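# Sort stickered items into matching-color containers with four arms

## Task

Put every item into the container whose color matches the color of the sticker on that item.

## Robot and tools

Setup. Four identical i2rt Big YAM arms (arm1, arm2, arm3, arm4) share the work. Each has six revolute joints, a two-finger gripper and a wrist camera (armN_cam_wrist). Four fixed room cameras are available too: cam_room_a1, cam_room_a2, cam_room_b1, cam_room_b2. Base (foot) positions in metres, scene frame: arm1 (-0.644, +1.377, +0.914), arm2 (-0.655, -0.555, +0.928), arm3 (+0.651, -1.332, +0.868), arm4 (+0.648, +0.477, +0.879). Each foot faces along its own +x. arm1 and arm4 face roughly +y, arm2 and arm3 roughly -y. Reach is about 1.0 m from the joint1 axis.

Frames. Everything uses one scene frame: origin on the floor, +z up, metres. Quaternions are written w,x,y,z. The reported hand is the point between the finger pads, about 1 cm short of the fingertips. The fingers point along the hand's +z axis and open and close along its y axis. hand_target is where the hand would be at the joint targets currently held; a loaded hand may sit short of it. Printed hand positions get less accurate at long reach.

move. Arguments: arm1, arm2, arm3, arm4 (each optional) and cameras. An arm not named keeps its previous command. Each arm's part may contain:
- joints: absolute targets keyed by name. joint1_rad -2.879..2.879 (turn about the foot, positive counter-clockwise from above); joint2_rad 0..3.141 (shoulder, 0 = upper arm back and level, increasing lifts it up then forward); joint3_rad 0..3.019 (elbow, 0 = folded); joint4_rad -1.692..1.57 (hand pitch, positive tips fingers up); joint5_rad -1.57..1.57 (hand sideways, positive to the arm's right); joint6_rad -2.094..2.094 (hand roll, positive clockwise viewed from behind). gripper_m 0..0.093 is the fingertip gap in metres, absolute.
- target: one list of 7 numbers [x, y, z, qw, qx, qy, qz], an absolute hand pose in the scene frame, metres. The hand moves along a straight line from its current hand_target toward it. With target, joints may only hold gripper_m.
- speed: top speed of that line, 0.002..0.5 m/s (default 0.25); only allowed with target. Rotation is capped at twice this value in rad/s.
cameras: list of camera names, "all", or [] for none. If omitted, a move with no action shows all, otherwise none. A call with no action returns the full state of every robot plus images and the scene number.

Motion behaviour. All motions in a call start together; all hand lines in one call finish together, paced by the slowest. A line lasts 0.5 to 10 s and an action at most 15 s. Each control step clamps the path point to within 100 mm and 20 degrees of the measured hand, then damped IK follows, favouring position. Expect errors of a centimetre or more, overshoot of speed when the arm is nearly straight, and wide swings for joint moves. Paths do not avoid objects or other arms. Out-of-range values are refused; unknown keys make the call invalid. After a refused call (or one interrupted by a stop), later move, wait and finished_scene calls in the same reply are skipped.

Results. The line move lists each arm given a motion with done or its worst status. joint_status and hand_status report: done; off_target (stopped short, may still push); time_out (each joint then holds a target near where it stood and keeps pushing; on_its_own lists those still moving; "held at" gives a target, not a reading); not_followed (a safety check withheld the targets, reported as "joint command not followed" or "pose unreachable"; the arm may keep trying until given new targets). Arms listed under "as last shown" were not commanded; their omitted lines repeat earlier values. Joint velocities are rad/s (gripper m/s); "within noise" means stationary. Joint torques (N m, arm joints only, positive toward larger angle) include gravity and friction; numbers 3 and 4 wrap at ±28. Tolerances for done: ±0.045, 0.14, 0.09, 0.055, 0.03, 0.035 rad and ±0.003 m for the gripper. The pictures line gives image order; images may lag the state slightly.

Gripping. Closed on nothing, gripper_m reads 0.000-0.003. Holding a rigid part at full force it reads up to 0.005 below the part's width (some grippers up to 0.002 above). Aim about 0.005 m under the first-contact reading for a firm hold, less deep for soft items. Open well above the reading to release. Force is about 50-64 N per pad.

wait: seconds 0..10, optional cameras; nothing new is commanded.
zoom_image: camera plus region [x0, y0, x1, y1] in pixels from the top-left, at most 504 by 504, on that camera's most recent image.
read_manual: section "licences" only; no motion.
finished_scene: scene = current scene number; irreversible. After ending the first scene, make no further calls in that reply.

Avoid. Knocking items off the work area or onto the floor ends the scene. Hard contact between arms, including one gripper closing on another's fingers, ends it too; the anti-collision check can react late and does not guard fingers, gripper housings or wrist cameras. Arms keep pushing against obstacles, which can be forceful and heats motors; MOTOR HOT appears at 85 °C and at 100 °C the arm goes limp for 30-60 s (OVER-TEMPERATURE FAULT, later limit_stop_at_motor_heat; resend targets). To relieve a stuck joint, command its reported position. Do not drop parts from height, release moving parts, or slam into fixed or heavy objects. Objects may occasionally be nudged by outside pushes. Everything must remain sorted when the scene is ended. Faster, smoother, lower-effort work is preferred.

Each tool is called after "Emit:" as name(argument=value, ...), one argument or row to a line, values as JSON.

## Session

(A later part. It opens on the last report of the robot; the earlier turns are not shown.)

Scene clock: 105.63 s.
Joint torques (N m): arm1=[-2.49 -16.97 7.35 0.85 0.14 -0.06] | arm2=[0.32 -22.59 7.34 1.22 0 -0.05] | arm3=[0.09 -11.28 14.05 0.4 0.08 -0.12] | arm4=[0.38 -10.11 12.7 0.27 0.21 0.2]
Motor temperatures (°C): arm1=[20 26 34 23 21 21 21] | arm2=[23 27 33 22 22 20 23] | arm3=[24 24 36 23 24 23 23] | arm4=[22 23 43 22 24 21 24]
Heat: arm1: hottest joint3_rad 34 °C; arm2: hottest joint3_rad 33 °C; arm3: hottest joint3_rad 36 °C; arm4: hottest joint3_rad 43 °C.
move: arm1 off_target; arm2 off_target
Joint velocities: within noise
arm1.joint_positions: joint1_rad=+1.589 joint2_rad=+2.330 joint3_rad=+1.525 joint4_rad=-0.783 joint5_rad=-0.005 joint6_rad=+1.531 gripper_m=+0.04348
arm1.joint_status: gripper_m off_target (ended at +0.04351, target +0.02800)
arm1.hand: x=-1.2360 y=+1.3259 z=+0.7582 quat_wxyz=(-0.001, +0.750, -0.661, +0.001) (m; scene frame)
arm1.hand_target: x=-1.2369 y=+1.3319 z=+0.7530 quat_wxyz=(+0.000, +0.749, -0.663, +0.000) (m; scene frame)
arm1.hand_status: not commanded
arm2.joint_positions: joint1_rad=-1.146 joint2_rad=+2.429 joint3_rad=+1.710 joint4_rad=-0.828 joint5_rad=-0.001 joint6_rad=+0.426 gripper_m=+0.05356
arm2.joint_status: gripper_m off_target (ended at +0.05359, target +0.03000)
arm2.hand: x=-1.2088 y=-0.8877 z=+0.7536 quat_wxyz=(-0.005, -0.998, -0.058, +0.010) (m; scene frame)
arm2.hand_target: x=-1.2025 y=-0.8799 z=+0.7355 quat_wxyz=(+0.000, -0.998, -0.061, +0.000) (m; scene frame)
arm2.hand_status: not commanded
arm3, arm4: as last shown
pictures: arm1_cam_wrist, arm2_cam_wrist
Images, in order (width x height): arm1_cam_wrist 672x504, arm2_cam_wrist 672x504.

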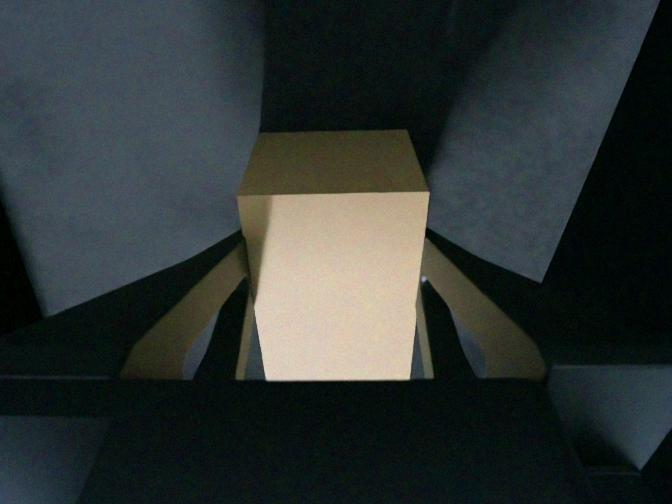

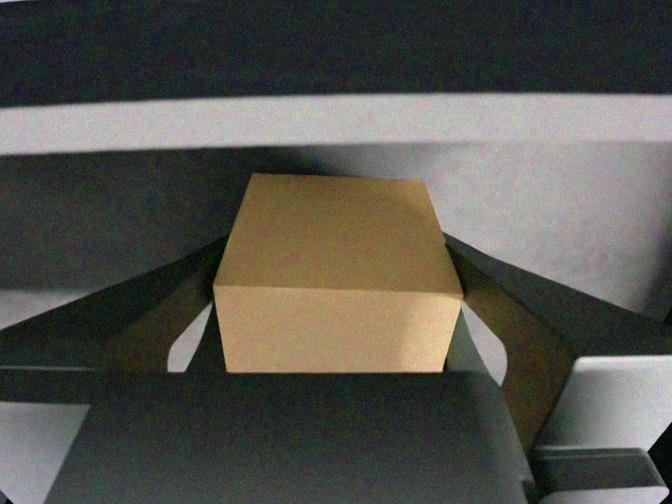

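Emit:
move(
  arm1={"target":[-1.237,1.332,0.96,0,0.749,-0.6626,0]},
  arm2={"target":[-1.2,-0.885,0.96,0,0.998,0.061,0]},
)

Emit:
move(
  arm1={"target":[-1.0,1.36,1.25,0,0.749,-0.6626,0]},
  arm2={"target":[-1.0,-0.7,1.25,0,0.998,0.061,0]},
  cameras=["all"],
)

Scene clock: 112.30 s.
Joint torques (N m): arm1=[-3.37 -18.08 13.45 -0.03 0.18 -0.06] | arm2=[1.03 -23.88 13.71 0.08 0.01 0.04] | arm3=[0.21 -11.4 14.06 0.42 0.07 -0.12] | arm4=[-0.21 -10.34 12.74 0.29 0.24 0.19]
Motor temperatures (°C): arm1=[20 26 34 23 21 21 21] | arm2=[23 27 32 22 22 20 23] | arm3=[24 24 36 23 24 23 23] | arm4=[22 23 44 22 24 21 24]
Heat: arm1: hottest joint3_rad 34 °C; arm2: hottest joint3_rad 32 °C; arm3: hottest joint3_rad 36 °C; arm4: hottest joint3_rad 44 °C.
move: arm1 off_target; arm2 off_target
Joint velocities: within noise
arm1.joint_positions: joint1_rad=+1.589 joint2_rad=+2.042 joint3_rad=+1.559 joint4_rad=-1.156 joint5_rad=-0.005 joint6_rad=+1.531 gripper_m=+0.04348
arm1.joint_status: not commanded
arm1.hand: x=-1.2167 y=+1.3269 z=+0.9353 quat_wxyz=(-0.019, +0.750, -0.661, +0.019) (m; scene frame)
arm1.hand_target: x=-1.2358 y=+1.3321 z=+0.9603 quat_wxyz=(+0.000, +0.749, -0.663, +0.000) (m; scene frame)
arm1.hand_status: off_target (0.032 m and 3.1 deg from the pose sent, 0.202 m and 0.3 deg at the start)
arm2.joint_positions: joint1_rad=-1.146 joint2_rad=+2.128 joint3_rad=+1.710 joint4_rad=-1.192 joint5_rad=-0.001 joint6_rad=+0.426 gripper_m=+0.05356
arm2.joint_status: not commanded
arm2.hand: x=-1.1857 y=-0.8742 z=+0.9392 quat_wxyz=(+0.010, -0.998, -0.058, -0.019) (m; scene frame)
arm2.hand_target: x=-1.1992 y=-0.8846 z=+0.9605 quat_wxyz=(+0.000, -0.998, -0.061, +0.000) (m; scene frame)
arm2.hand_status: off_target (0.027 m and 2.4 deg from the pose sent, 0.207 m and 1.3 deg at the start)
arm3, arm4: as last shown
pictures: none

Scene clock: 114.57 s.
Joint torques (N m): arm1=[-2.67 -5.42 13.04 0.2 0.15 -0.05] | arm2=[0.38 -10.52 10.35 0.39 -0.05 -0.06] | arm3=[0.15 -11.34 14.09 0.4 0.08 -0.12] | arm4=[0.21 -10.46 12.81 0.24 0.2 0.17]
Motor temperatures (°C): arm1=[20 26 33 23 21 21 21] | arm2=[23 27 32 22 22 20 23] | arm3=[24 24 36 23 24 23 23] | arm4=[22 23 44 22 24 21 24]
Heat: arm1: hottest joint3_rad 33 °C; arm2: hottest joint3_rad 32 °C; arm3: hottest joint3_rad 36 °C; arm4: hottest joint3_rad 44 °C.
move: arm1 off_target; arm2 off_target
Joint velocities: within noise
arm1.joint_positions: joint1_rad=+1.559 joint2_rad=+1.261 joint3_rad=+1.409 joint4_rad=-1.688 joint5_rad=-0.005 joint6_rad=+1.502 gripper_m=+0.04348
arm1.joint_status: not commanded
arm1.hand: x=-0.9946 y=+1.3560 z=+1.2396 quat_wxyz=(+0.016, +0.750, -0.661, -0.016) (m; scene frame)
arm1.hand_target: x=-0.9999 y=+1.3599 z=+1.2492 quat_wxyz=(+0.022, +0.749, -0.662, -0.022) (m; scene frame)
arm1.hand_status: off_target (0.012 m and 2.6 deg from the pose sent, 0.384 m and 3.0 deg at the start; a joint's target at an end of its range on 22 of 68 steps)
arm2.joint_positions: joint1_rad=-1.287 joint2_rad=+1.293 joint3_rad=+1.453 joint4_rad=-1.672 joint5_rad=-0.001 joint6_rad=+0.288 gripper_m=+0.05356
arm2.joint_status: not commanded
arm2.hand: x=-1.0011 y=-0.7022 z=+1.2536 quat_wxyz=(-0.009, -0.998, -0.056, +0.026) (m; scene frame)
arm2.hand_target: x=-1.0000 y=-0.7000 z=+1.2495 quat_wxyz=(-0.006, -0.998, -0.061, +0.016) (m; scene frame)
arm2.hand_status: off_target (0.004 m and 3.2 deg from the pose sent, 0.402 m and 2.5 deg at the start; a joint's target at an end of its range on 21 of 68 steps)
arm3, arm4: as last shown
pictures: arm1_cam_wrist, arm2_cam_wrist, arm3_cam_wrist, arm4_cam_wrist, cam_room_a1, cam_room_a2, cam_room_b1, cam_room_b2
Images, in order (width x height): arm1_cam_wrist 672x504, arm2_cam_wrist 672x504, arm3_cam_wrist 672x504, arm4_cam_wrist 672x504, cam_room_a1 672x504, cam_room_a2 672x504, cam_room_b1 672x504, cam_room_b2 672x504.

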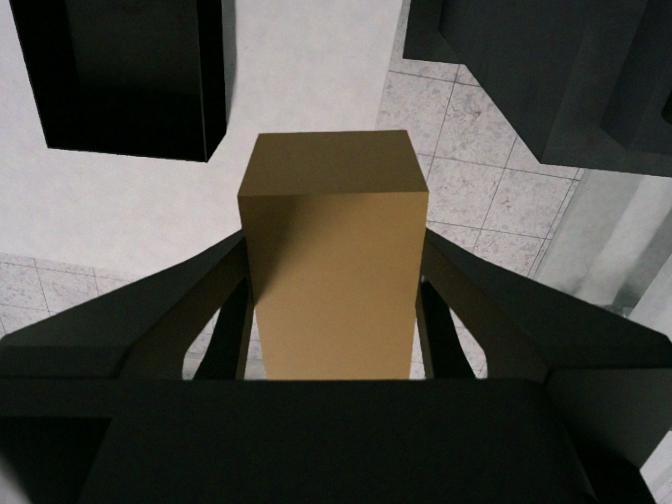

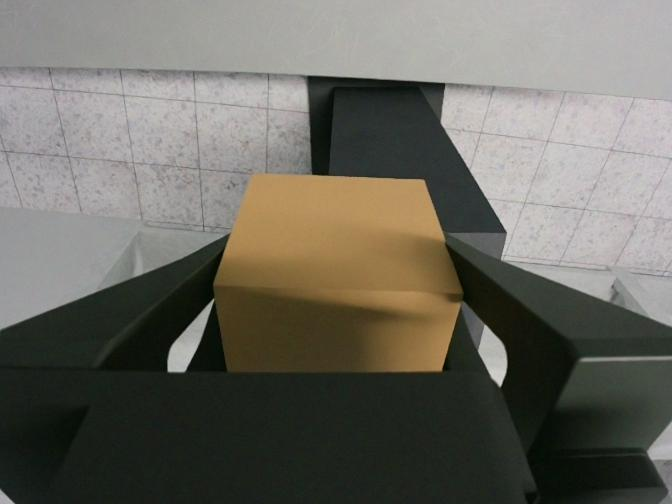

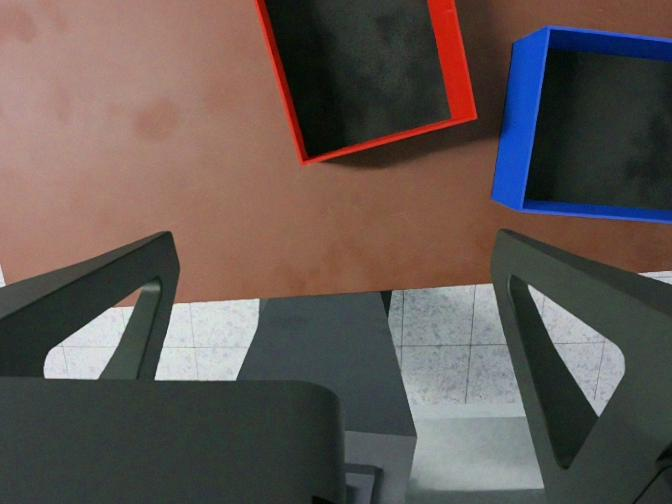

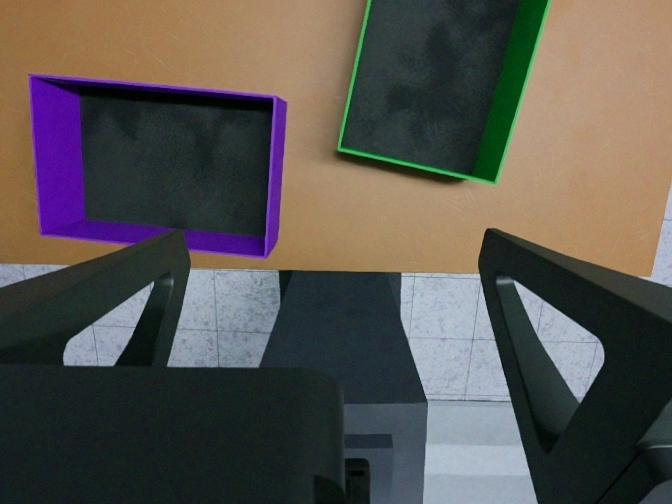

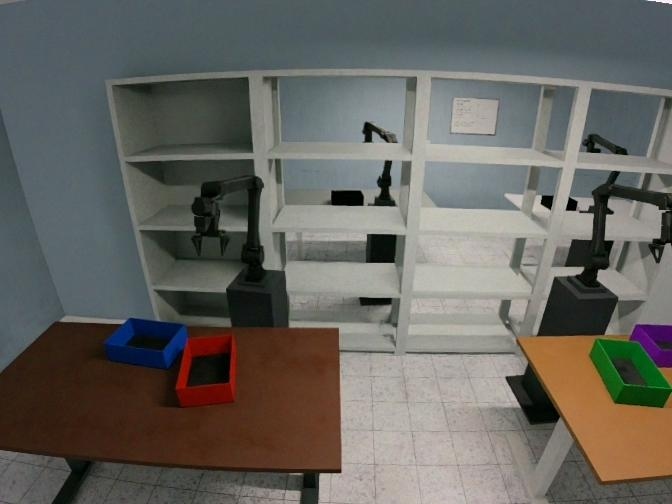

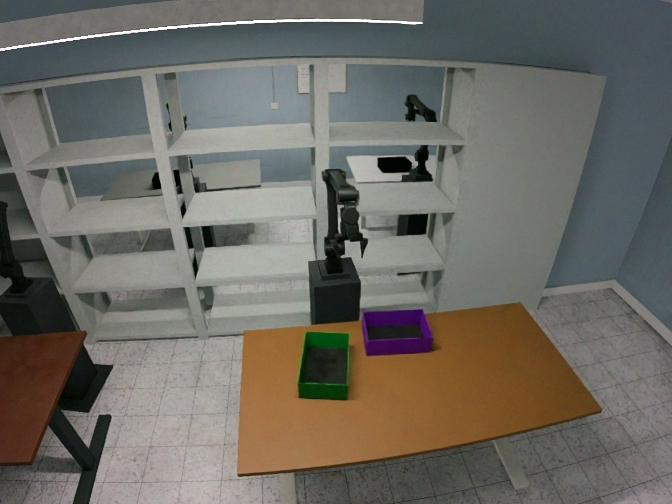

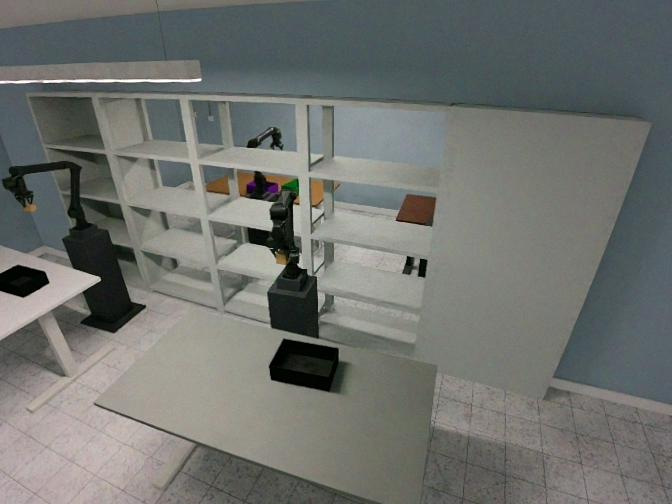

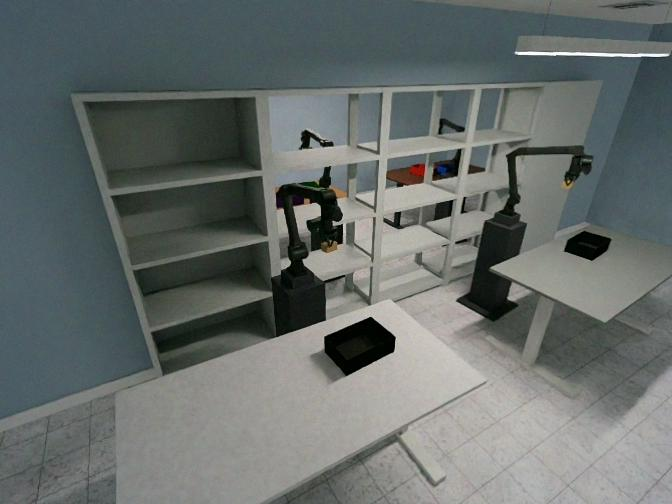

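Zoom items.

Emit:
zoom_image(
  camera="cam_room_b2",
  region=[545, 160, 595, 200],
)

Emit:
zoom_image(
  camera="cam_room_b2",
  region=[305, 225, 355, 265],
)

Emit:
zoom_image(
  camera="cam_room_b1",
  region=[255, 235, 305, 275],
)

Emit:
zoom_image(
  camera="cam_room_b1",
  region=[5, 190, 55, 230],
)

Scaled by 10.080.

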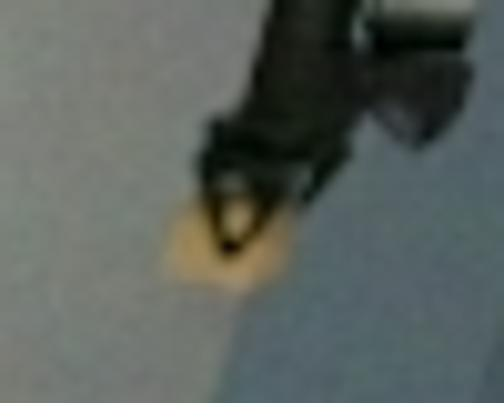

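Scaled by 10.080.

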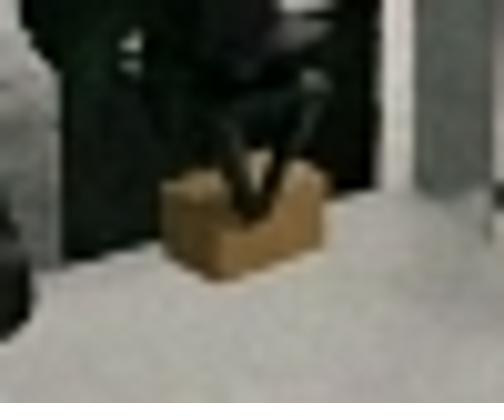

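Scaled by 10.080.

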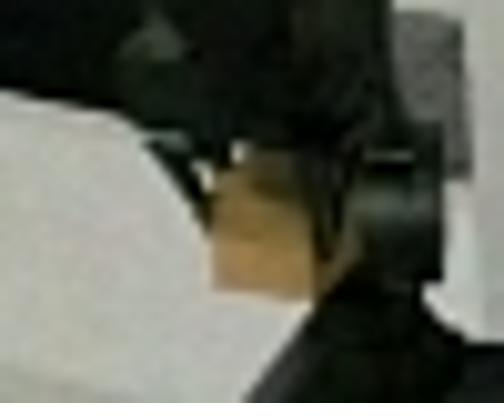

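Scaled by 10.080.

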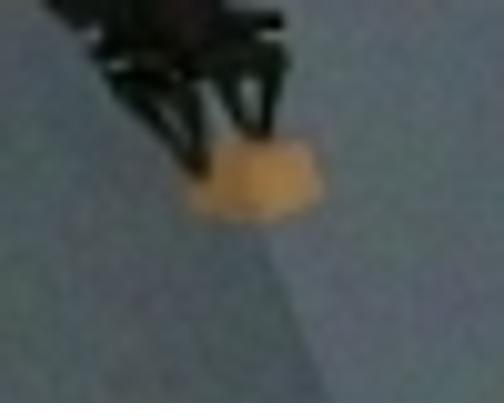

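Emit:
move(
  arm1={"joints":{"joint4_rad":0.2}},
  arm2={"joints":{"joint4_rad":0.2}},
  cameras=["cam_room_b1","cam_room_b2"],
)

Scene clock: 124.23 s.
Joint torques (N m): arm1=[-2.55 -6.48 14.72 2.39 0.02 -0.15] | arm2=[0.32 -11.93 11.75 3.37 -0.09 -0.1] | arm3=[0.03 -11.22 14.05 0.42 0.08 -0.13] | arm4=[-0.15 -10.87 12.83 0.31 0.23 0.15]
Motor temperatures (°C): arm1=[20 26 33 23 21 21 22] | arm2=[23 27 32 22 22 20 24] | arm3=[24 24 37 23 24 23 23] | arm4=[22 23 45 22 24 21 24]
Heat: arm1: hottest joint3_rad 33 °C; arm2: hottest joint3_rad 32 °C; arm3: hottest joint3_rad 37 °C; arm4: hottest joint3_rad 45 °C.
move: arm1 done; arm2 done
Joint velocities: within noise
arm1.joint_positions: joint1_rad=+1.559 joint2_rad=+1.264 joint3_rad=+1.409 joint4_rad=+0.178 joint5_rad=-0.005 joint6_rad=+1.501 gripper_m=+0.04349
arm1.joint_status: all done
arm1.hand: x=-1.2183 y=+1.3422 z=+1.5685 quat_wxyz=(+0.573, +0.436, -0.380, -0.580) (m; scene frame)
arm1.hand_target: x=-1.2142 y=+1.3491 z=+1.5901 quat_wxyz=(+0.577, +0.420, -0.368, -0.596) (m; scene frame)
arm1.hand_status: not commanded
arm2.joint_positions: joint1_rad=-1.287 joint2_rad=+1.293 joint3_rad=+1.453 joint4_rad=+0.175 joint5_rad=-0.001 joint6_rad=+0.288 gripper_m=+0.05357
arm2.joint_status: all done
arm2.hand: x=-1.2044 y=-0.7890 z=+1.5815 quat_wxyz=(-0.274, -0.580, -0.034, +0.766) (m; scene frame)
arm2.hand_target: x=-1.2074 y=-0.7874 z=+1.5814 quat_wxyz=(-0.269, -0.574, -0.037, +0.773) (m; scene frame)
arm2.hand_status: not commanded
arm3, arm4: as last shown
pictures: cam_room_b1, cam_room_b2
Images, in order (width x height): cam_room_b1 672x504, cam_room_b2 672x504.

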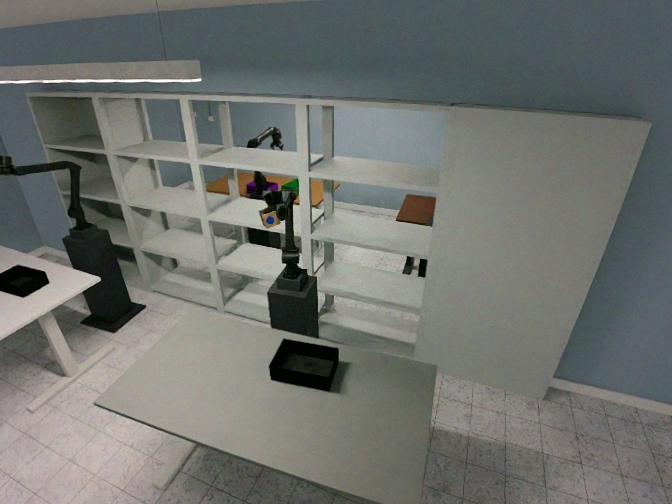

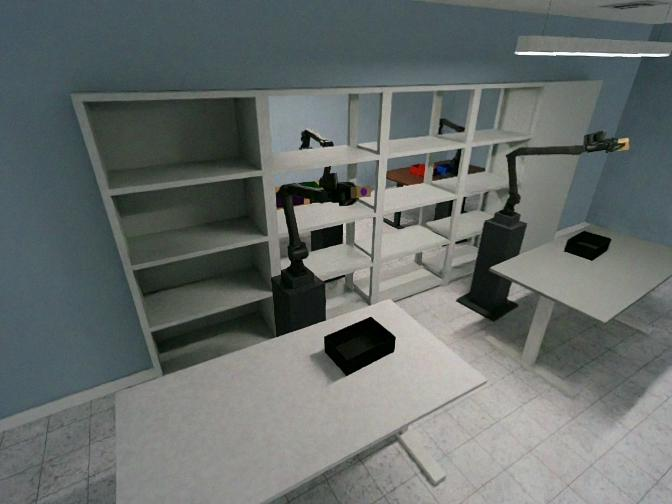

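Emit:
move(
  arm1={"joints":{"joint4_rad":-1.0,"joint2_rad":0.6,"joint3_rad":1.3,"joint5_rad":0,"joint6_rad":0}},
  arm2={"joints":{"joint4_rad":-1.0,"joint2_rad":0.6,"joint3_rad":1.3,"joint5_rad":0,"joint6_rad":0}},
  arm3={"joints":{"joint2_rad":0.6,"joint3_rad":1.3,"joint4_rad":-0.8,"joint5_rad":0,"joint6_rad":0}},
  arm4={"joints":{"joint2_rad":0.6,"joint3_rad":1.3,"joint4_rad":-0.8,"joint5_rad":0,"joint6_rad":0}},
)

Emit:
move(
  arm1={"joints":{"joint1_rad":-2.25}},
  arm2={"joints":{"joint1_rad":0.92}},
  arm3={"joints":{"joint1_rad":-1.99}},
  arm4={"joints":{"joint1_rad":0.9}},
  cameras=["arm1_cam_wrist","arm2_cam_wrist","arm3_cam_wrist","arm4_cam_wrist"],
)

Emit:
move(
  arm1={"target":[-0.348,1.171,1.22,0.6,0.2323,0.7414,-0.1881]},
  arm2={"target":[-0.346,-0.739,1.22,0.606,0.2064,0.7491,-0.1671]},
  cameras=["arm1_cam_wrist","arm2_cam_wrist"],
)

Scene clock: 133.50 s.
Joint torques (N m): arm1=[-2.78 3.19 11.18 1.54 0.04 -0.04] | arm2=[0.44 -0.38 11.1 2.14 0.03 -0.07] | arm3=[0.32 0.67 8.75 2.37 0.13 0.02] | arm4=[0.44 1.03 8.68 1.89 0.22 0.13]
Motor temperatures (°C): arm1=[20 25 33 23 21 21 22] | arm2=[23 27 32 22 22 20 24] | arm3=[24 24 37 23 24 23 23] | arm4=[22 23 45 22 24 21 24]
Heat: arm1: hottest joint3_rad 33 °C; arm2: hottest joint3_rad 32 °C; arm3: hottest joint3_rad 37 °C; arm4: hottest joint3_rad 45 °C.
move: arm1 done; arm2 done; arm3 done; arm4 done
Joint velocities: within noise
arm1.joint_positions: joint1_rad=+1.558 joint2_rad=+0.605 joint3_rad=+1.284 joint4_rad=-0.993 joint5_rad=-0.002 joint6_rad=+0.009 gripper_m=+0.04347
arm1.joint_status: all done
arm1.hand: x=-0.9166 y=+1.3602 z=+1.4832 quat_wxyz=(+0.018, +0.804, +0.021, -0.594) (m; scene frame)
arm1.hand_target: x=-0.9112 y=+1.3638 z=+1.4915 quat_wxyz=(+0.012, +0.800, +0.019, -0.600) (m; scene frame)
arm1.hand_status: not commanded
arm2.joint_positions: joint1_rad=-1.287 joint2_rad=+0.603 joint3_rad=+1.288 joint4_rad=-0.990 joint5_rad=-0.001 joint6_rad=+0.014 gripper_m=+0.05359
arm2.joint_status: all done
arm2.hand: x=-0.9149 y=-0.6663 z=+1.4956 quat_wxyz=(-0.121, -0.792, -0.156, +0.578) (m; scene frame)
arm2.hand_target: x=-0.9118 y=-0.6633 z=+1.5002 quat_wxyz=(-0.115, -0.790, -0.159, +0.581) (m; scene frame)
arm2.hand_status: not commanded
arm3.joint_positions: joint1_rad=+1.560 joint2_rad=+0.604 joint3_rad=+1.297 joint4_rad=-0.812 joint5_rad=-0.003 joint6_rad=-0.008 gripper_m=+0.09398
arm3.joint_status: all done
arm3.hand: x=+0.9366 y=-1.3610 z=+1.4845 quat_wxyz=(-0.663, -0.041, -0.746, +0.050) (m; scene frame)
arm3.hand_target: x=+0.9338 y=-1.3651 z=+1.4901 quat_wxyz=(-0.670, -0.049, -0.739, +0.054) (m; scene frame)
arm3.hand_status: not commanded
arm4.joint_positions: joint1_rad=-1.616 joint2_rad=+0.600 joint3_rad=+1.291 joint4_rad=-0.814 joint5_rad=-0.004 joint6_rad=-0.009 gripper_m=+0.09399
arm4.joint_status: all done
arm4.hand: x=+0.9390 y=+0.4830 z=+1.4910 quat_wxyz=(-0.660, +0.010, -0.751, -0.001) (m; scene frame)
arm4.hand_target: x=+0.9374 y=+0.4801 z=+1.4994 quat_wxyz=(-0.669, +0.003, -0.743, +0.000) (m; scene frame)
arm4.hand_status: not commanded
pictures: none

Scene clock: 136.10 s.
Joint torques (N m): arm1=[-2.02 2.78 11.49 1.42 -0.07 0] | arm2=[0.97 -0.26 11.08 2.14 0.03 -0.07] | arm3=[0.44 0.21 8.79 2.41 -0.05 0] | arm4=[1.14 1.32 8.47 1.89 0.11 0.12]
Motor temperatures (°C): arm1=[20 25 34 23 21 21 22] | arm2=[23 27 32 22 22 20 24] | arm3=[24 24 36 23 24 23 23] | arm4=[22 23 44 22 24 21 24]
Heat: arm1: hottest joint3_rad 34 °C; arm2: hottest joint3_rad 32 °C; arm3: hottest joint3_rad 36 °C; arm4: hottest joint3_rad 44 °C.
move: arm1 done; arm2 done; arm3 done; arm4 done
Joint velocities: within noise
arm1.joint_positions: joint1_rad=-2.243 joint2_rad=+0.605 joint3_rad=+1.284 joint4_rad=-0.993 joint5_rad=+0.002 joint6_rad=+0.007 gripper_m=+0.04354
arm1.joint_status: all done
arm1.hand: x=-0.4030 y=+1.2151 z=+1.4748 quat_wxyz=(-0.555, -0.243, -0.776, +0.174) (m; scene frame)
arm1.hand_target: x=-0.4083 y=+1.2168 z=+1.4832 quat_wxyz=(-0.560, -0.241, -0.772, +0.179) (m; scene frame)
arm1.hand_status: not commanded
arm2.joint_positions: joint1_rad=+0.916 joint2_rad=+0.603 joint3_rad=+1.288 joint4_rad=-0.990 joint5_rad=-0.001 joint6_rad=+0.013 gripper_m=+0.05363
arm2.joint_status: all done
arm2.hand: x=-0.4151 y=-0.7013 z=+1.4965 quat_wxyz=(-0.572, -0.220, -0.776, +0.152) (m; scene frame)
arm2.hand_target: x=-0.4180 y=-0.6983 z=+1.5010 quat_wxyz=(-0.573, -0.213, -0.776, +0.155) (m; scene frame)
arm2.hand_status: not commanded
arm3.joint_positions: joint1_rad=-1.979 joint2_rad=+0.604 joint3_rad=+1.297 joint4_rad=-0.812 joint5_rad=+0.002 joint6_rad=-0.006 gripper_m=+0.09402
arm3.joint_status: all done
arm3.hand: x=+0.4012 y=-1.1768 z=+1.4814 quat_wxyz=(+0.171, -0.724, +0.198, +0.638) (m; scene frame)
arm3.hand_target: x=+0.4046 y=-1.1754 z=+1.4869 quat_wxyz=(+0.174, -0.716, +0.202, +0.645) (m; scene frame)
arm3.hand_status: not commanded
arm4.joint_positions: joint1_rad=+0.896 joint2_rad=+0.600 joint3_rad=+1.291 joint4_rad=-0.814 joint5_rad=-0.001 joint6_rad=-0.009 gripper_m=+0.09402
arm4.joint_status: all done
arm4.hand: x=+0.4160 y=+0.6467 z=+1.4929 quat_wxyz=(-0.202, +0.714, -0.226, -0.631) (m; scene frame)
arm4.hand_target: x=+0.4170 y=+0.6452 z=+1.5014 quat_wxyz=(-0.201, +0.706, -0.226, -0.641) (m; scene frame)
arm4.hand_status: not commanded
pictures: arm1_cam_wrist, arm2_cam_wrist, arm3_cam_wrist, arm4_cam_wrist
Images, in order (width x height): arm1_cam_wrist 672x504, arm2_cam_wrist 672x504, arm3_cam_wrist 672x504, arm4_cam_wrist 672x504.

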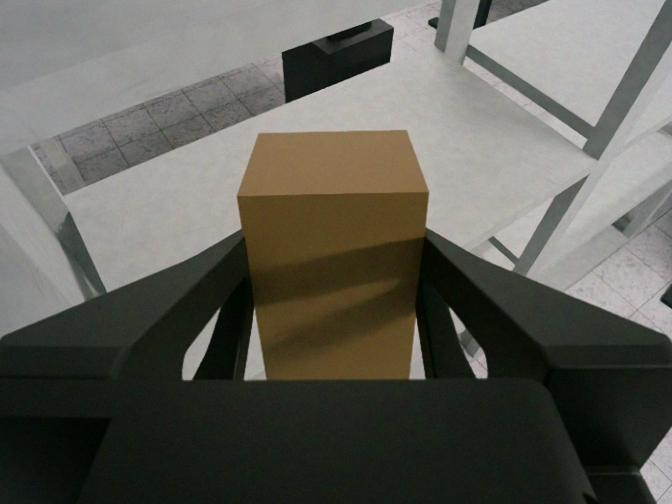

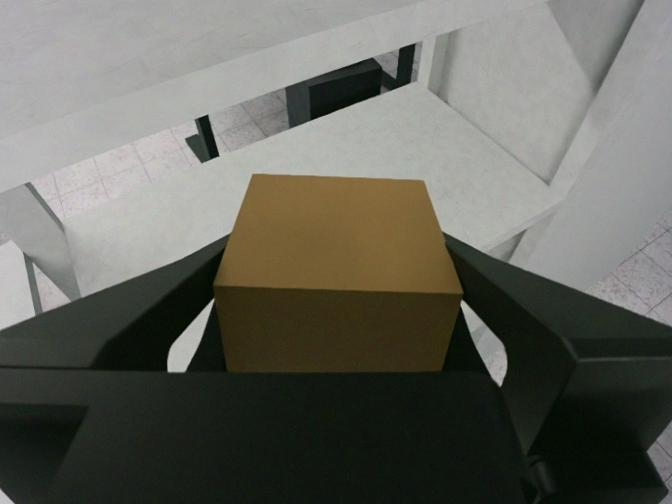

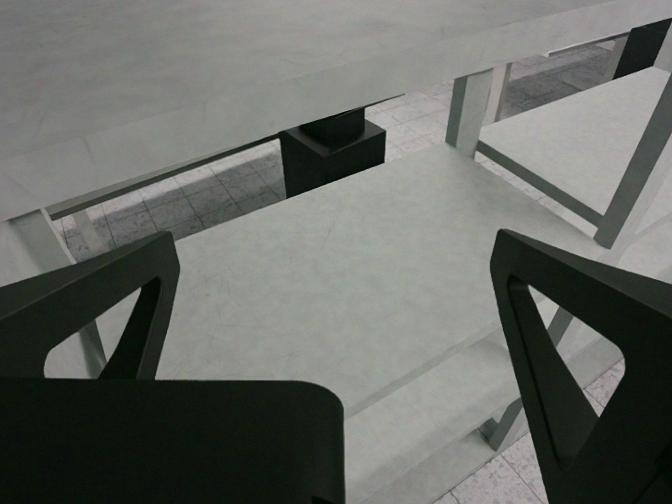

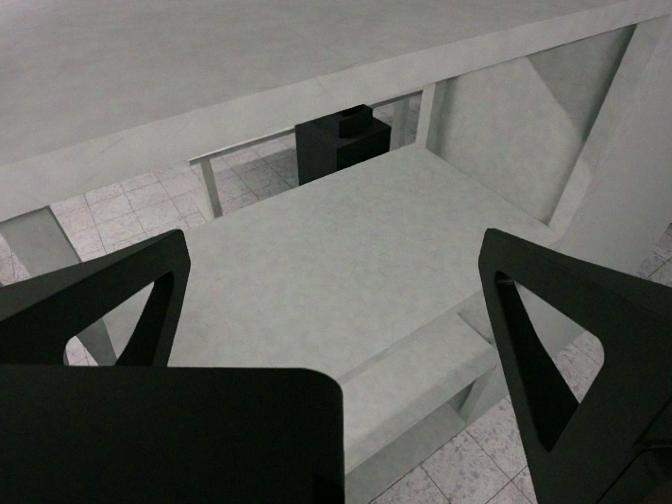

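Scene clock: 138.00 s.
Joint torques (N m): arm1=[-2.55 1.26 13.55 2.52 -0.04 -0.01] | arm2=[1.49 -2.14 12.18 3.69 0.16 -0.08] | arm3=[0.38 0.38 8.75 2.35 -0.05 0] | arm4=[1.14 1.2 8.58 2.15 0.11 0.11]
Motor temperatures (°C): arm1=[20 25 34 23 21 21 22] | arm2=[23 26 32 22 22 20 24] | arm3=[24 24 36 23 24 23 23] | arm4=[22 23 44 22 24 21 24]
Heat: arm1: hottest joint3_rad 34 °C; arm2: hottest joint3_rad 32 °C; arm3: hottest joint3_rad 36 °C; arm4: hottest joint3_rad 44 °C.
move: arm1 off_target; arm2 done
Joint velocities: within noise
arm1.joint_positions: joint1_rad=-2.248 joint2_rad=+0.538 joint3_rad=+0.462 joint4_rad=-0.159 joint5_rad=-0.012 joint6_rad=+0.007 gripper_m=+0.04354
arm1.joint_status: not commanded
arm1.hand: x=-0.3482 y=+1.1757 z=+1.2049 quat_wxyz=(-0.587, -0.234, -0.754, +0.180) (m; scene frame)
arm1.hand_target: x=-0.3483 y=+1.1713 z=+1.2200 quat_wxyz=(-0.600, -0.232, -0.742, +0.188) (m; scene frame)
arm1.hand_status: off_target (0.016 m and 2.3 deg from the pose sent, 0.264 m and 6.8 deg at the start)
arm2.joint_positions: joint1_rad=+0.919 joint2_rad=+0.562 joint3_rad=+0.442 joint4_rad=-0.117 joint5_rad=+0.009 joint6_rad=+0.013 gripper_m=+0.05363
arm2.joint_status: not commanded
arm2.hand: x=-0.3486 y=-0.7405 z=+1.2141 quat_wxyz=(-0.597, -0.216, -0.755, +0.162) (m; scene frame)
arm2.hand_target: x=-0.3461 y=-0.7389 z=+1.2200 quat_wxyz=(-0.606, -0.207, -0.750, +0.167) (m; scene frame)
arm2.hand_status: done (0.007 m and 1.8 deg from the pose sent, 0.288 m and 5.5 deg at the start)
arm3, arm4: as last shown
pictures: arm1_cam_wrist, arm2_cam_wrist
Images, in order (width x height): arm1_cam_wrist 672x504, arm2_cam_wrist 672x504.

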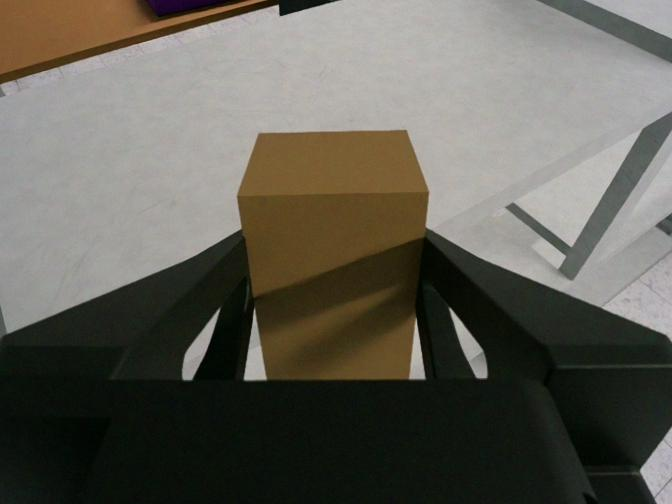

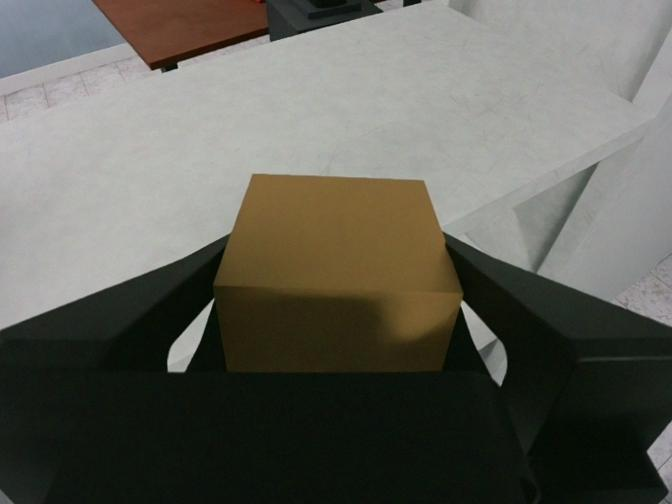

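Emit:
move(
  arm1={"target":[-0.1,1.0,1.22,0.6,0.2323,0.7414,-0.1881],"speed":0.2},
  arm2={"target":[-0.1,-0.886,1.22,0.606,0.2064,0.7491,-0.1671],"speed":0.2},
)

Emit:
move(
  arm1={"target":[-0.02,0.945,1.14,0.6,0.2323,0.7414,-0.1881],"speed":0.12},
  arm2={"target":[-0.02,-0.934,1.14,0.606,0.2064,0.7491,-0.1671],"speed":0.12},
)

Emit:
move(
  arm1={"target":[-0.02,0.945,1.1,0.6447,0.2204,0.7035,-0.202],"speed":0.1},
  arm2={"target":[-0.02,-0.934,1.1,0.6513,0.1958,0.7108,-0.1794],"speed":0.1},
  cameras=["arm3_cam_wrist","arm4_cam_wrist"],
)

Scene clock: 145.33 s.
Joint torques (N m): arm1=[-2.26 -10.23 16.76 2.43 0.06 0.01] | arm2=[1.08 -13.27 16.23 3.43 -0.15 -0.08] | arm3=[0.56 0.26 8.8 2.39 -0.06 0] | arm4=[0.91 0.85 8.69 1.95 0.11 0.13]
Motor temperatures (°C): arm1=[20 25 34 23 21 21 22] | arm2=[23 26 32 22 22 20 24] | arm3=[24 24 35 23 24 23 23] | arm4=[22 22 42 22 24 21 24]
Heat: arm1: hottest joint3_rad 34 °C; arm2: hottest joint3_rad 32 °C; arm3: hottest joint3_rad 35 °C; arm4: hottest joint3_rad 42 °C.
move: arm1 off_target; arm2 off_target
Joint velocities: within noise
arm1.joint_positions: joint1_rad=-2.248 joint2_rad=+1.488 joint3_rad=+1.023 joint4_rad=+0.191 joint5_rad=-0.006 joint6_rad=+0.007 gripper_m=+0.04354
arm1.joint_status: not commanded
arm1.hand: x=-0.1153 y=+1.0120 z=+1.1802 quat_wxyz=(-0.571, -0.239, -0.765, +0.178) (m; scene frame)
arm1.hand_target: x=-0.1028 y=+1.0020 z=+1.2199 quat_wxyz=(-0.600, -0.232, -0.742, +0.188) (m; scene frame)
arm1.hand_status: off_target (0.044 m and 4.5 deg from the pose sent, 0.304 m and 2.3 deg at the start)
arm2.joint_positions: joint1_rad=+0.919 joint2_rad=+1.473 joint3_rad=+0.966 joint4_rad=+0.229 joint5_rad=+0.009 joint6_rad=+0.011 gripper_m=+0.05363
arm2.joint_status: not commanded
arm2.hand: x=-0.1190 y=-0.8766 z=+1.1885 quat_wxyz=(-0.581, -0.219, -0.768, +0.158) (m; scene frame)
arm2.hand_target: x=-0.1026 y=-0.8844 z=+1.2202 quat_wxyz=(-0.606, -0.207, -0.749, +0.167) (m; scene frame)
arm2.hand_status: off_target (0.038 m and 4.0 deg from the pose sent, 0.288 m and 1.8 deg at the start)
arm3, arm4: as last shown
pictures: none

Scene clock: 146.97 s.
Joint torques (N m): arm1=[-2.14 -15.33 16.09 2.59 0.13 0.04] | arm2=[0.73 -17.49 15.39 3.63 -0.18 -0.08] | arm3=[0.44 0.26 8.8 2.33 -0.05 0.01] | arm4=[1.32 0.97 8.59 2.04 0.11 0.16]
Motor temperatures (°C): arm1=[20 25 34 23 21 21 22] | arm2=[23 26 33 22 22 20 24] | arm3=[24 24 35 23 24 23 23] | arm4=[22 22 42 22 24 21 24]
Heat: arm1: hottest joint3_rad 34 °C; arm2: hottest joint3_rad 33 °C; arm3: hottest joint3_rad 35 °C; arm4: hottest joint3_rad 42 °C.
move: arm1 off_target; arm2 off_target
Joint velocities: within noise
arm1.joint_positions: joint1_rad=-2.248 joint2_rad=+1.815 joint3_rad=+1.217 joint4_rad=+0.319 joint5_rad=-0.004 joint6_rad=+0.007 gripper_m=+0.04354
arm1.joint_status: not commanded
arm1.hand: x=-0.0388 y=+0.9576 z=+1.1010 quat_wxyz=(-0.569, -0.240, -0.766, +0.178) (m; scene frame)
arm1.hand_target: x=-0.0232 y=+0.9471 z=+1.1403 quat_wxyz=(-0.600, -0.232, -0.742, +0.188) (m; scene frame)
arm1.hand_status: off_target (0.045 m and 4.8 deg from the pose sent, 0.123 m and 4.4 deg at the start)
arm2.joint_positions: joint1_rad=+0.919 joint2_rad=+1.798 joint3_rad=+1.149 joint4_rad=+0.369 joint5_rad=+0.008 joint6_rad=+0.011 gripper_m=+0.05363
arm2.joint_status: not commanded
arm2.hand: x=-0.0404 y=-0.9226 z=+1.1129 quat_wxyz=(-0.581, -0.219, -0.768, +0.157) (m; scene frame)
arm2.hand_target: x=-0.0225 y=-0.9323 z=+1.1404 quat_wxyz=(-0.606, -0.207, -0.750, +0.167) (m; scene frame)
arm2.hand_status: off_target (0.036 m and 4.1 deg from the pose sent, 0.124 m and 4.0 deg at the start)
arm3, arm4: as last shown
pictures: none

Scene clock: 148.23 s.
Joint torques (N m): arm1=[-1.85 -15.21 10.22 2.61 0.11 0.05] | arm2=[0.79 -18.14 10.21 3.69 -0.19 -0.07] | arm3=[0.5 0.5 8.76 2.39 -0.05 0] | arm4=[1.26 1.08 8.69 1.96 0.1 0.1]
Motor temperatures (°C): arm1=[20 25 34 23 21 21 22] | arm2=[23 26 32 22 22 20 24] | arm3=[24 24 34 23 24 23 23] | arm4=[22 22 42 22 24 21 24]
Heat: arm1: hottest joint3_rad 34 °C; arm2: hottest joint3_rad 32 °C; arm3: hottest joint3_rad 34 °C; arm4: hottest joint3_rad 42 °C.
move: arm1 done; arm2 done
Joint velocities: within noise
arm1.joint_positions: joint1_rad=-2.248 joint2_rad=+1.921 joint3_rad=+1.217 joint4_rad=+0.606 joint5_rad=-0.003 joint6_rad=+0.007 gripper_m=+0.04354
arm1.joint_status: not commanded
arm1.hand: x=-0.0225 y=+0.9459 z=+1.0941 quat_wxyz=(-0.636, -0.223, -0.712, +0.199) (m; scene frame)
arm1.hand_target: x=-0.0201 y=+0.9450 z=+1.1000 quat_wxyz=(-0.645, -0.220, -0.704, +0.202) (m; scene frame)
arm1.hand_status: done (0.007 m and 1.5 deg from the pose sent, 0.023 m and 11.9 deg at the start)
arm2.joint_positions: joint1_rad=+0.919 joint2_rad=+1.910 joint3_rad=+1.149 joint4_rad=+0.660 joint5_rad=+0.006 joint6_rad=+0.011 gripper_m=+0.05363
arm2.joint_status: not commanded
arm2.hand: x=-0.0236 y=-0.9322 z=+1.1042 quat_wxyz=(-0.647, -0.203, -0.714, +0.175) (m; scene frame)
arm2.hand_target: x=-0.0201 y=-0.9338 z=+1.1000 quat_wxyz=(-0.651, -0.196, -0.711, +0.179) (m; scene frame)
arm2.hand_status: done (0.006 m and 1.2 deg from the pose sent, 0.027 m and 11.1 deg at the start)
arm3, arm4: as last shown
pictures: arm3_cam_wrist, arm4_cam_wrist
Images, in order (width x height): arm3_cam_wrist 672x504, arm4_cam_wrist 672x504.

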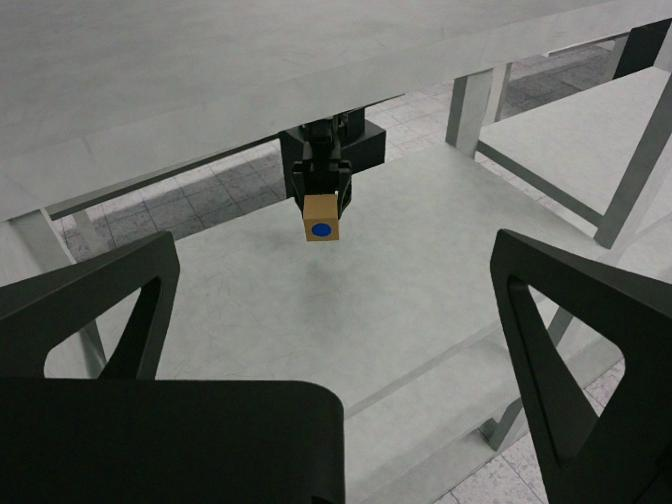

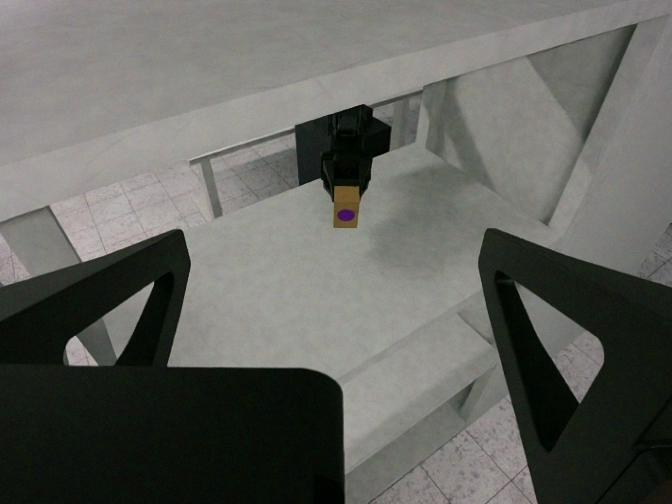

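Emit:
move(
  arm1={"target":[-0.02,0.945,1.06,0.6447,0.2204,0.7035,-0.202],"speed":0.07},
  arm2={"target":[-0.02,-0.934,1.053,0.6513,0.1958,0.7108,-0.1794],"speed":0.07},
)

Emit:
move(
  arm1={"target":[-0.02,0.945,1.04,0.6447,0.2204,0.7035,-0.202],"speed":0.04},
  arm2={"target":[-0.02,-0.934,1.035,0.6513,0.1958,0.7108,-0.1794],"speed":0.04},
  cameras=["arm3_cam_wrist","arm4_cam_wrist"],
)

Scene clock: 155.73 s.
Joint torques (N m): arm1=[-2.26 -15.27 9.46 2.62 0.11 0.02] | arm2=[0.73 -18.49 8.43 3.69 -0.19 -0.08] | arm3=[0.5 0.38 8.76 2.39 -0.06 0.01] | arm4=[0.91 1.14 8.59 1.94 0.1 0.13]
Motor temperatures (°C): arm1=[20 25 34 23 21 21 22] | arm2=[23 26 32 23 22 20 24] | arm3=[24 24 34 23 24 23 23] | arm4=[22 22 40 22 24 21 24]
Heat: arm1: hottest joint3_rad 34 °C; arm2: hottest joint3_rad 32 °C; arm3: hottest joint3_rad 34 °C; arm4: hottest joint3_rad 40 °C.
move: arm1 done; arm2 off_target
Joint velocities: within noise
arm1.joint_positions: joint1_rad=-2.248 joint2_rad=+1.992 joint3_rad=+1.203 joint4_rad=+0.695 joint5_rad=-0.002 joint6_rad=+0.007 gripper_m=+0.04354
arm1.joint_status: not commanded
arm1.hand: x=-0.0222 y=+0.9454 z=+1.0571 quat_wxyz=(-0.637, -0.222, -0.710, +0.200) (m; scene frame)
arm1.hand_target: x=-0.0201 y=+0.9450 z=+1.0600 quat_wxyz=(-0.645, -0.220, -0.704, +0.202) (m; scene frame)
arm1.hand_status: done (0.004 m and 1.2 deg from the pose sent, 0.034 m and 1.5 deg at the start)
arm2.joint_positions: joint1_rad=+0.919 joint2_rad=+2.000 joint3_rad=+1.149 joint4_rad=+0.765 joint5_rad=+0.006 joint6_rad=+0.011 gripper_m=+0.05363
arm2.joint_status: not commanded
arm2.hand: x=-0.0194 y=-0.9345 z=+1.0663 quat_wxyz=(-0.653, -0.202, -0.708, +0.176) (m; scene frame)
arm2.hand_target: x=-0.0201 y=-0.9338 z=+1.0531 quat_wxyz=(-0.651, -0.196, -0.711, +0.179) (m; scene frame)
arm2.hand_status: off_target (0.013 m and 0.9 deg from the pose sent, 0.051 m and 1.2 deg at the start)
arm3, arm4: as last shown
pictures: none

Scene clock: 156.87 s.
Joint torques (N m): arm1=[-2.14 -15.27 8.72 2.67 0.09 0.03] | arm2=[0.67 -18.43 8.06 3.73 -0.19 -0.08] | arm3=[0.5 0.26 8.79 2.37 -0.05 0] | arm4=[1.08 1.08 8.65 1.99 0.11 0.13]
Motor temperatures (°C): arm1=[20 25 34 23 21 21 22] | arm2=[23 26 32 23 22 20 24] | arm3=[24 24 34 23 24 23 23] | arm4=[22 22 40 22 24 21 24]
Heat: arm1: hottest joint3_rad 34 °C; arm2: hottest joint3_rad 32 °C; arm3: hottest joint3_rad 34 °C; arm4: hottest joint3_rad 40 °C.
move: arm1 done; arm2 off_target
Joint velocities: within noise
arm1.joint_positions: joint1_rad=-2.248 joint2_rad=+2.026 joint3_rad=+1.203 joint4_rad=+0.739 joint5_rad=-0.002 joint6_rad=+0.007 gripper_m=+0.04354
arm1.joint_status: not commanded
arm1.hand: x=-0.0212 y=+0.9445 z=+1.0425 quat_wxyz=(-0.641, -0.222, -0.707, +0.201) (m; scene frame)
arm1.hand_target: x=-0.0200 y=+0.9450 z=+1.0400 quat_wxyz=(-0.645, -0.220, -0.704, +0.202) (m; scene frame)
arm1.hand_status: done (0.003 m and 0.7 deg from the pose sent, 0.017 m and 1.2 deg at the start)
arm2.joint_positions: joint1_rad=+0.919 joint2_rad=+2.035 joint3_rad=+1.149 joint4_rad=+0.804 joint5_rad=+0.006 joint6_rad=+0.011 gripper_m=+0.05363
arm2.joint_status: not commanded
arm2.hand: x=-0.0187 y=-0.9349 z=+1.0504 quat_wxyz=(-0.654, -0.201, -0.707, +0.176) (m; scene frame)
arm2.hand_target: x=-0.0202 y=-0.9338 z=+1.0351 quat_wxyz=(-0.651, -0.196, -0.711, +0.179) (m; scene frame)
arm2.hand_status: off_target (0.015 m and 0.9 deg from the pose sent, 0.031 m and 0.9 deg at the start)
arm3, arm4: as last shown
pictures: arm3_cam_wrist, arm4_cam_wrist
Images, in order (width x height): arm3_cam_wrist 672x504, arm4_cam_wrist 672x504.

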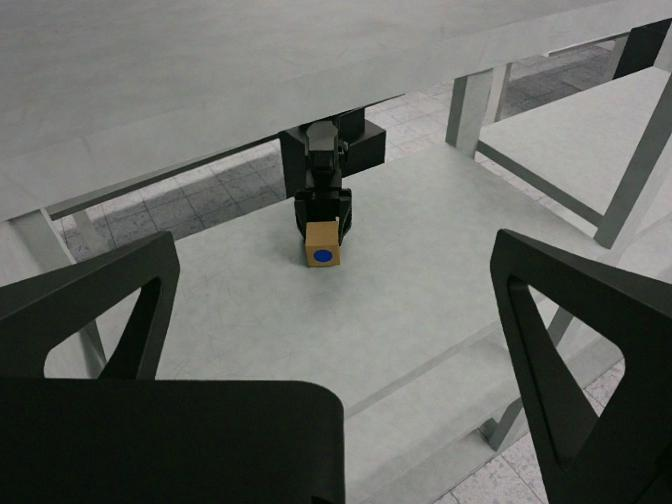

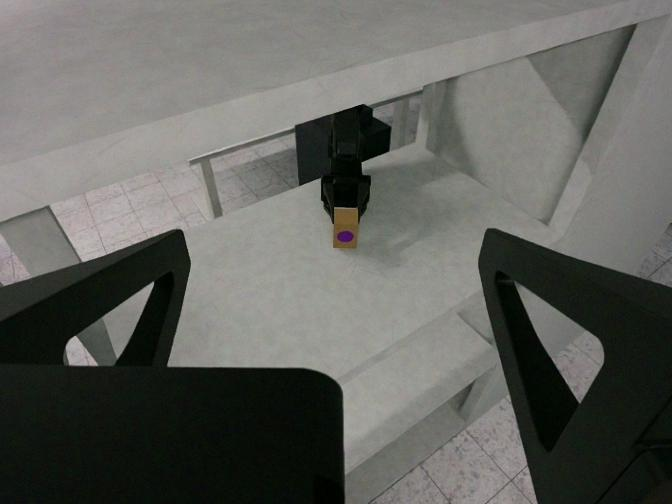

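Emit:
move(
  arm1={"target":[-0.02,0.945,1.025,0.6447,0.2204,0.7035,-0.202],"speed":0.03},
  arm2={"target":[-0.02,-0.934,1.02,0.6513,0.1958,0.7108,-0.1794],"speed":0.03},
)

Emit:
move(
  arm1={"target":[-0.02,0.945,1.015,0.6447,0.2204,0.7035,-0.202],"speed":0.03},
  arm2={"target":[-0.02,-0.934,1.008,0.6513,0.1958,0.7108,-0.1794],"speed":0.03},
)

Scene clock: 161.10 s.
Joint torques (N m): arm1=[-0.97 -14.1 8.61 2.4 0.07 0.04] | arm2=[0.67 -17.9 7.88 3.55 -0.18 -0.05] | arm3=[0.67 0.38 8.76 2.37 -0.05 0] | arm4=[0.62 0.97 8.61 2.04 0.11 0.13]
Motor temperatures (°C): arm1=[20 25 34 23 21 21 22] | arm2=[23 26 31 23 22 20 24] | arm3=[24 24 33 23 24 23 23] | arm4=[22 22 40 22 24 21 24]
Heat: arm1: hottest joint3_rad 34 °C; arm2: hottest joint3_rad 31 °C; arm3: hottest joint3_rad 33 °C; arm4: hottest joint3_rad 40 °C.
move: arm1 off_target; arm2 off_target
Joint velocities: within noise
arm1.joint_positions: joint1_rad=-2.248 joint2_rad=+2.042 joint3_rad=+1.203 joint4_rad=+0.778 joint5_rad=-0.002 joint6_rad=+0.007 gripper_m=+0.04354
arm1.joint_status: not commanded
arm1.hand: x=-0.0206 y=+0.9440 z=+1.0409 quat_wxyz=(-0.649, -0.219, -0.700, +0.203) (m; scene frame)
arm1.hand_target: x=-0.0203 y=+0.9451 z=+1.0252 quat_wxyz=(-0.645, -0.220, -0.704, +0.202) (m; scene frame)
arm1.hand_status: off_target (0.016 m and 0.7 deg from the pose sent, 0.018 m and 0.7 deg at the start)
arm2.joint_positions: joint1_rad=+0.919 joint2_rad=+2.059 joint3_rad=+1.149 joint4_rad=+0.839 joint5_rad=+0.005 joint6_rad=+0.009 gripper_m=+0.05362
arm2.joint_status: not commanded
arm2.hand: x=-0.0183 y=-0.9350 z=+1.0418 quat_wxyz=(-0.658, -0.200, -0.704, +0.178) (m; scene frame)
arm2.hand_target: x=-0.0204 y=-0.9336 z=+1.0203 quat_wxyz=(-0.651, -0.196, -0.711, +0.179) (m; scene frame)
arm2.hand_status: off_target (0.022 m and 1.2 deg from the pose sent, 0.030 m and 0.9 deg at the start)
arm3, arm4: as last shown
pictures: none

Scene clock: 162.07 s.
Joint torques (N m): arm1=[-1.44 -13.57 8.34 2.03 0.12 0.01] | arm2=[0.79 -17.08 7.75 3.06 -0.17 -0.03] | arm3=[0.5 0.32 8.75 2.37 -0.06 -0.01] | arm4=[1.2 0.97 8.59 2.04 0.11 0.12]
Motor temperatures (°C): arm1=[20 25 34 23 21 21 22] | arm2=[23 26 31 23 22 20 24] | arm3=[24 24 33 23 24 23 23] | arm4=[22 22 40 22 24 21 24]
Heat: arm1: hottest joint3_rad 34 °C; arm2: hottest joint3_rad 31 °C; arm3: hottest joint3_rad 33 °C; arm4: hottest joint3_rad 40 °C.
move: arm1 off_target; arm2 off_target
Joint velocities: within noise
arm1.joint_positions: joint1_rad=-2.248 joint2_rad=+2.053 joint3_rad=+1.203 joint4_rad=+0.806 joint5_rad=-0.002 joint6_rad=+0.007 gripper_m=+0.04354
arm1.joint_status: not commanded
arm1.hand: x=-0.0202 y=+0.9438 z=+1.0396 quat_wxyz=(-0.655, -0.217, -0.694, +0.205) (m; scene frame)
arm1.hand_target: x=-0.0206 y=+0.9454 z=+1.0153 quat_wxyz=(-0.645, -0.220, -0.704, +0.202) (m; scene frame)
arm1.hand_status: off_target (0.025 m and 1.6 deg from the pose sent, 0.026 m and 0.7 deg at the start)
arm2.joint_positions: joint1_rad=+0.919 joint2_rad=+2.073 joint3_rad=+1.149 joint4_rad=+0.875 joint5_rad=+0.005 joint6_rad=+0.008 gripper_m=+0.05362
arm2.joint_status: not commanded
arm2.hand: x=-0.0180 y=-0.9350 z=+1.0405 quat_wxyz=(-0.666, -0.197, -0.697, +0.180) (m; scene frame)
arm2.hand_target: x=-0.0209 y=-0.9333 z=+1.0086 quat_wxyz=(-0.651, -0.196, -0.711, +0.179) (m; scene frame)
arm2.hand_status: off_target (0.033 m and 2.3 deg from the pose sent, 0.034 m and 1.2 deg at the start)
arm3.joint_positions: joint1_rad=-1.979 joint2_rad=+0.604 joint3_rad=+1.297 joint4_rad=-0.812 joint5_rad=+0.002 joint6_rad=-0.006 gripper_m=+0.09402
arm3.joint_status: not commanded
arm3.hand: x=+0.4012 y=-1.1768 z=+1.4814 quat_wxyz=(+0.171, -0.724, +0.198, +0.638) (m; scene frame)
arm3.hand_target: x=+0.4046 y=-1.1754 z=+1.4869 quat_wxyz=(+0.174, -0.716, +0.202, +0.645) (m; scene frame)
arm3.hand_status: not commanded
arm4.joint_positions: joint1_rad=+0.896 joint2_rad=+0.600 joint3_rad=+1.291 joint4_rad=-0.814 joint5_rad=-0.001 joint6_rad=-0.009 gripper_m=+0.09402
arm4.joint_status: not commanded
arm4.hand: x=+0.4160 y=+0.6467 z=+1.4929 quat_wxyz=(-0.202, +0.714, -0.226, -0.631) (m; scene frame)
arm4.hand_target: x=+0.4170 y=+0.6452 z=+1.5014 quat_wxyz=(-0.201, +0.706, -0.226, -0.641) (m; scene frame)
arm4.hand_status: not commanded
pictures: none


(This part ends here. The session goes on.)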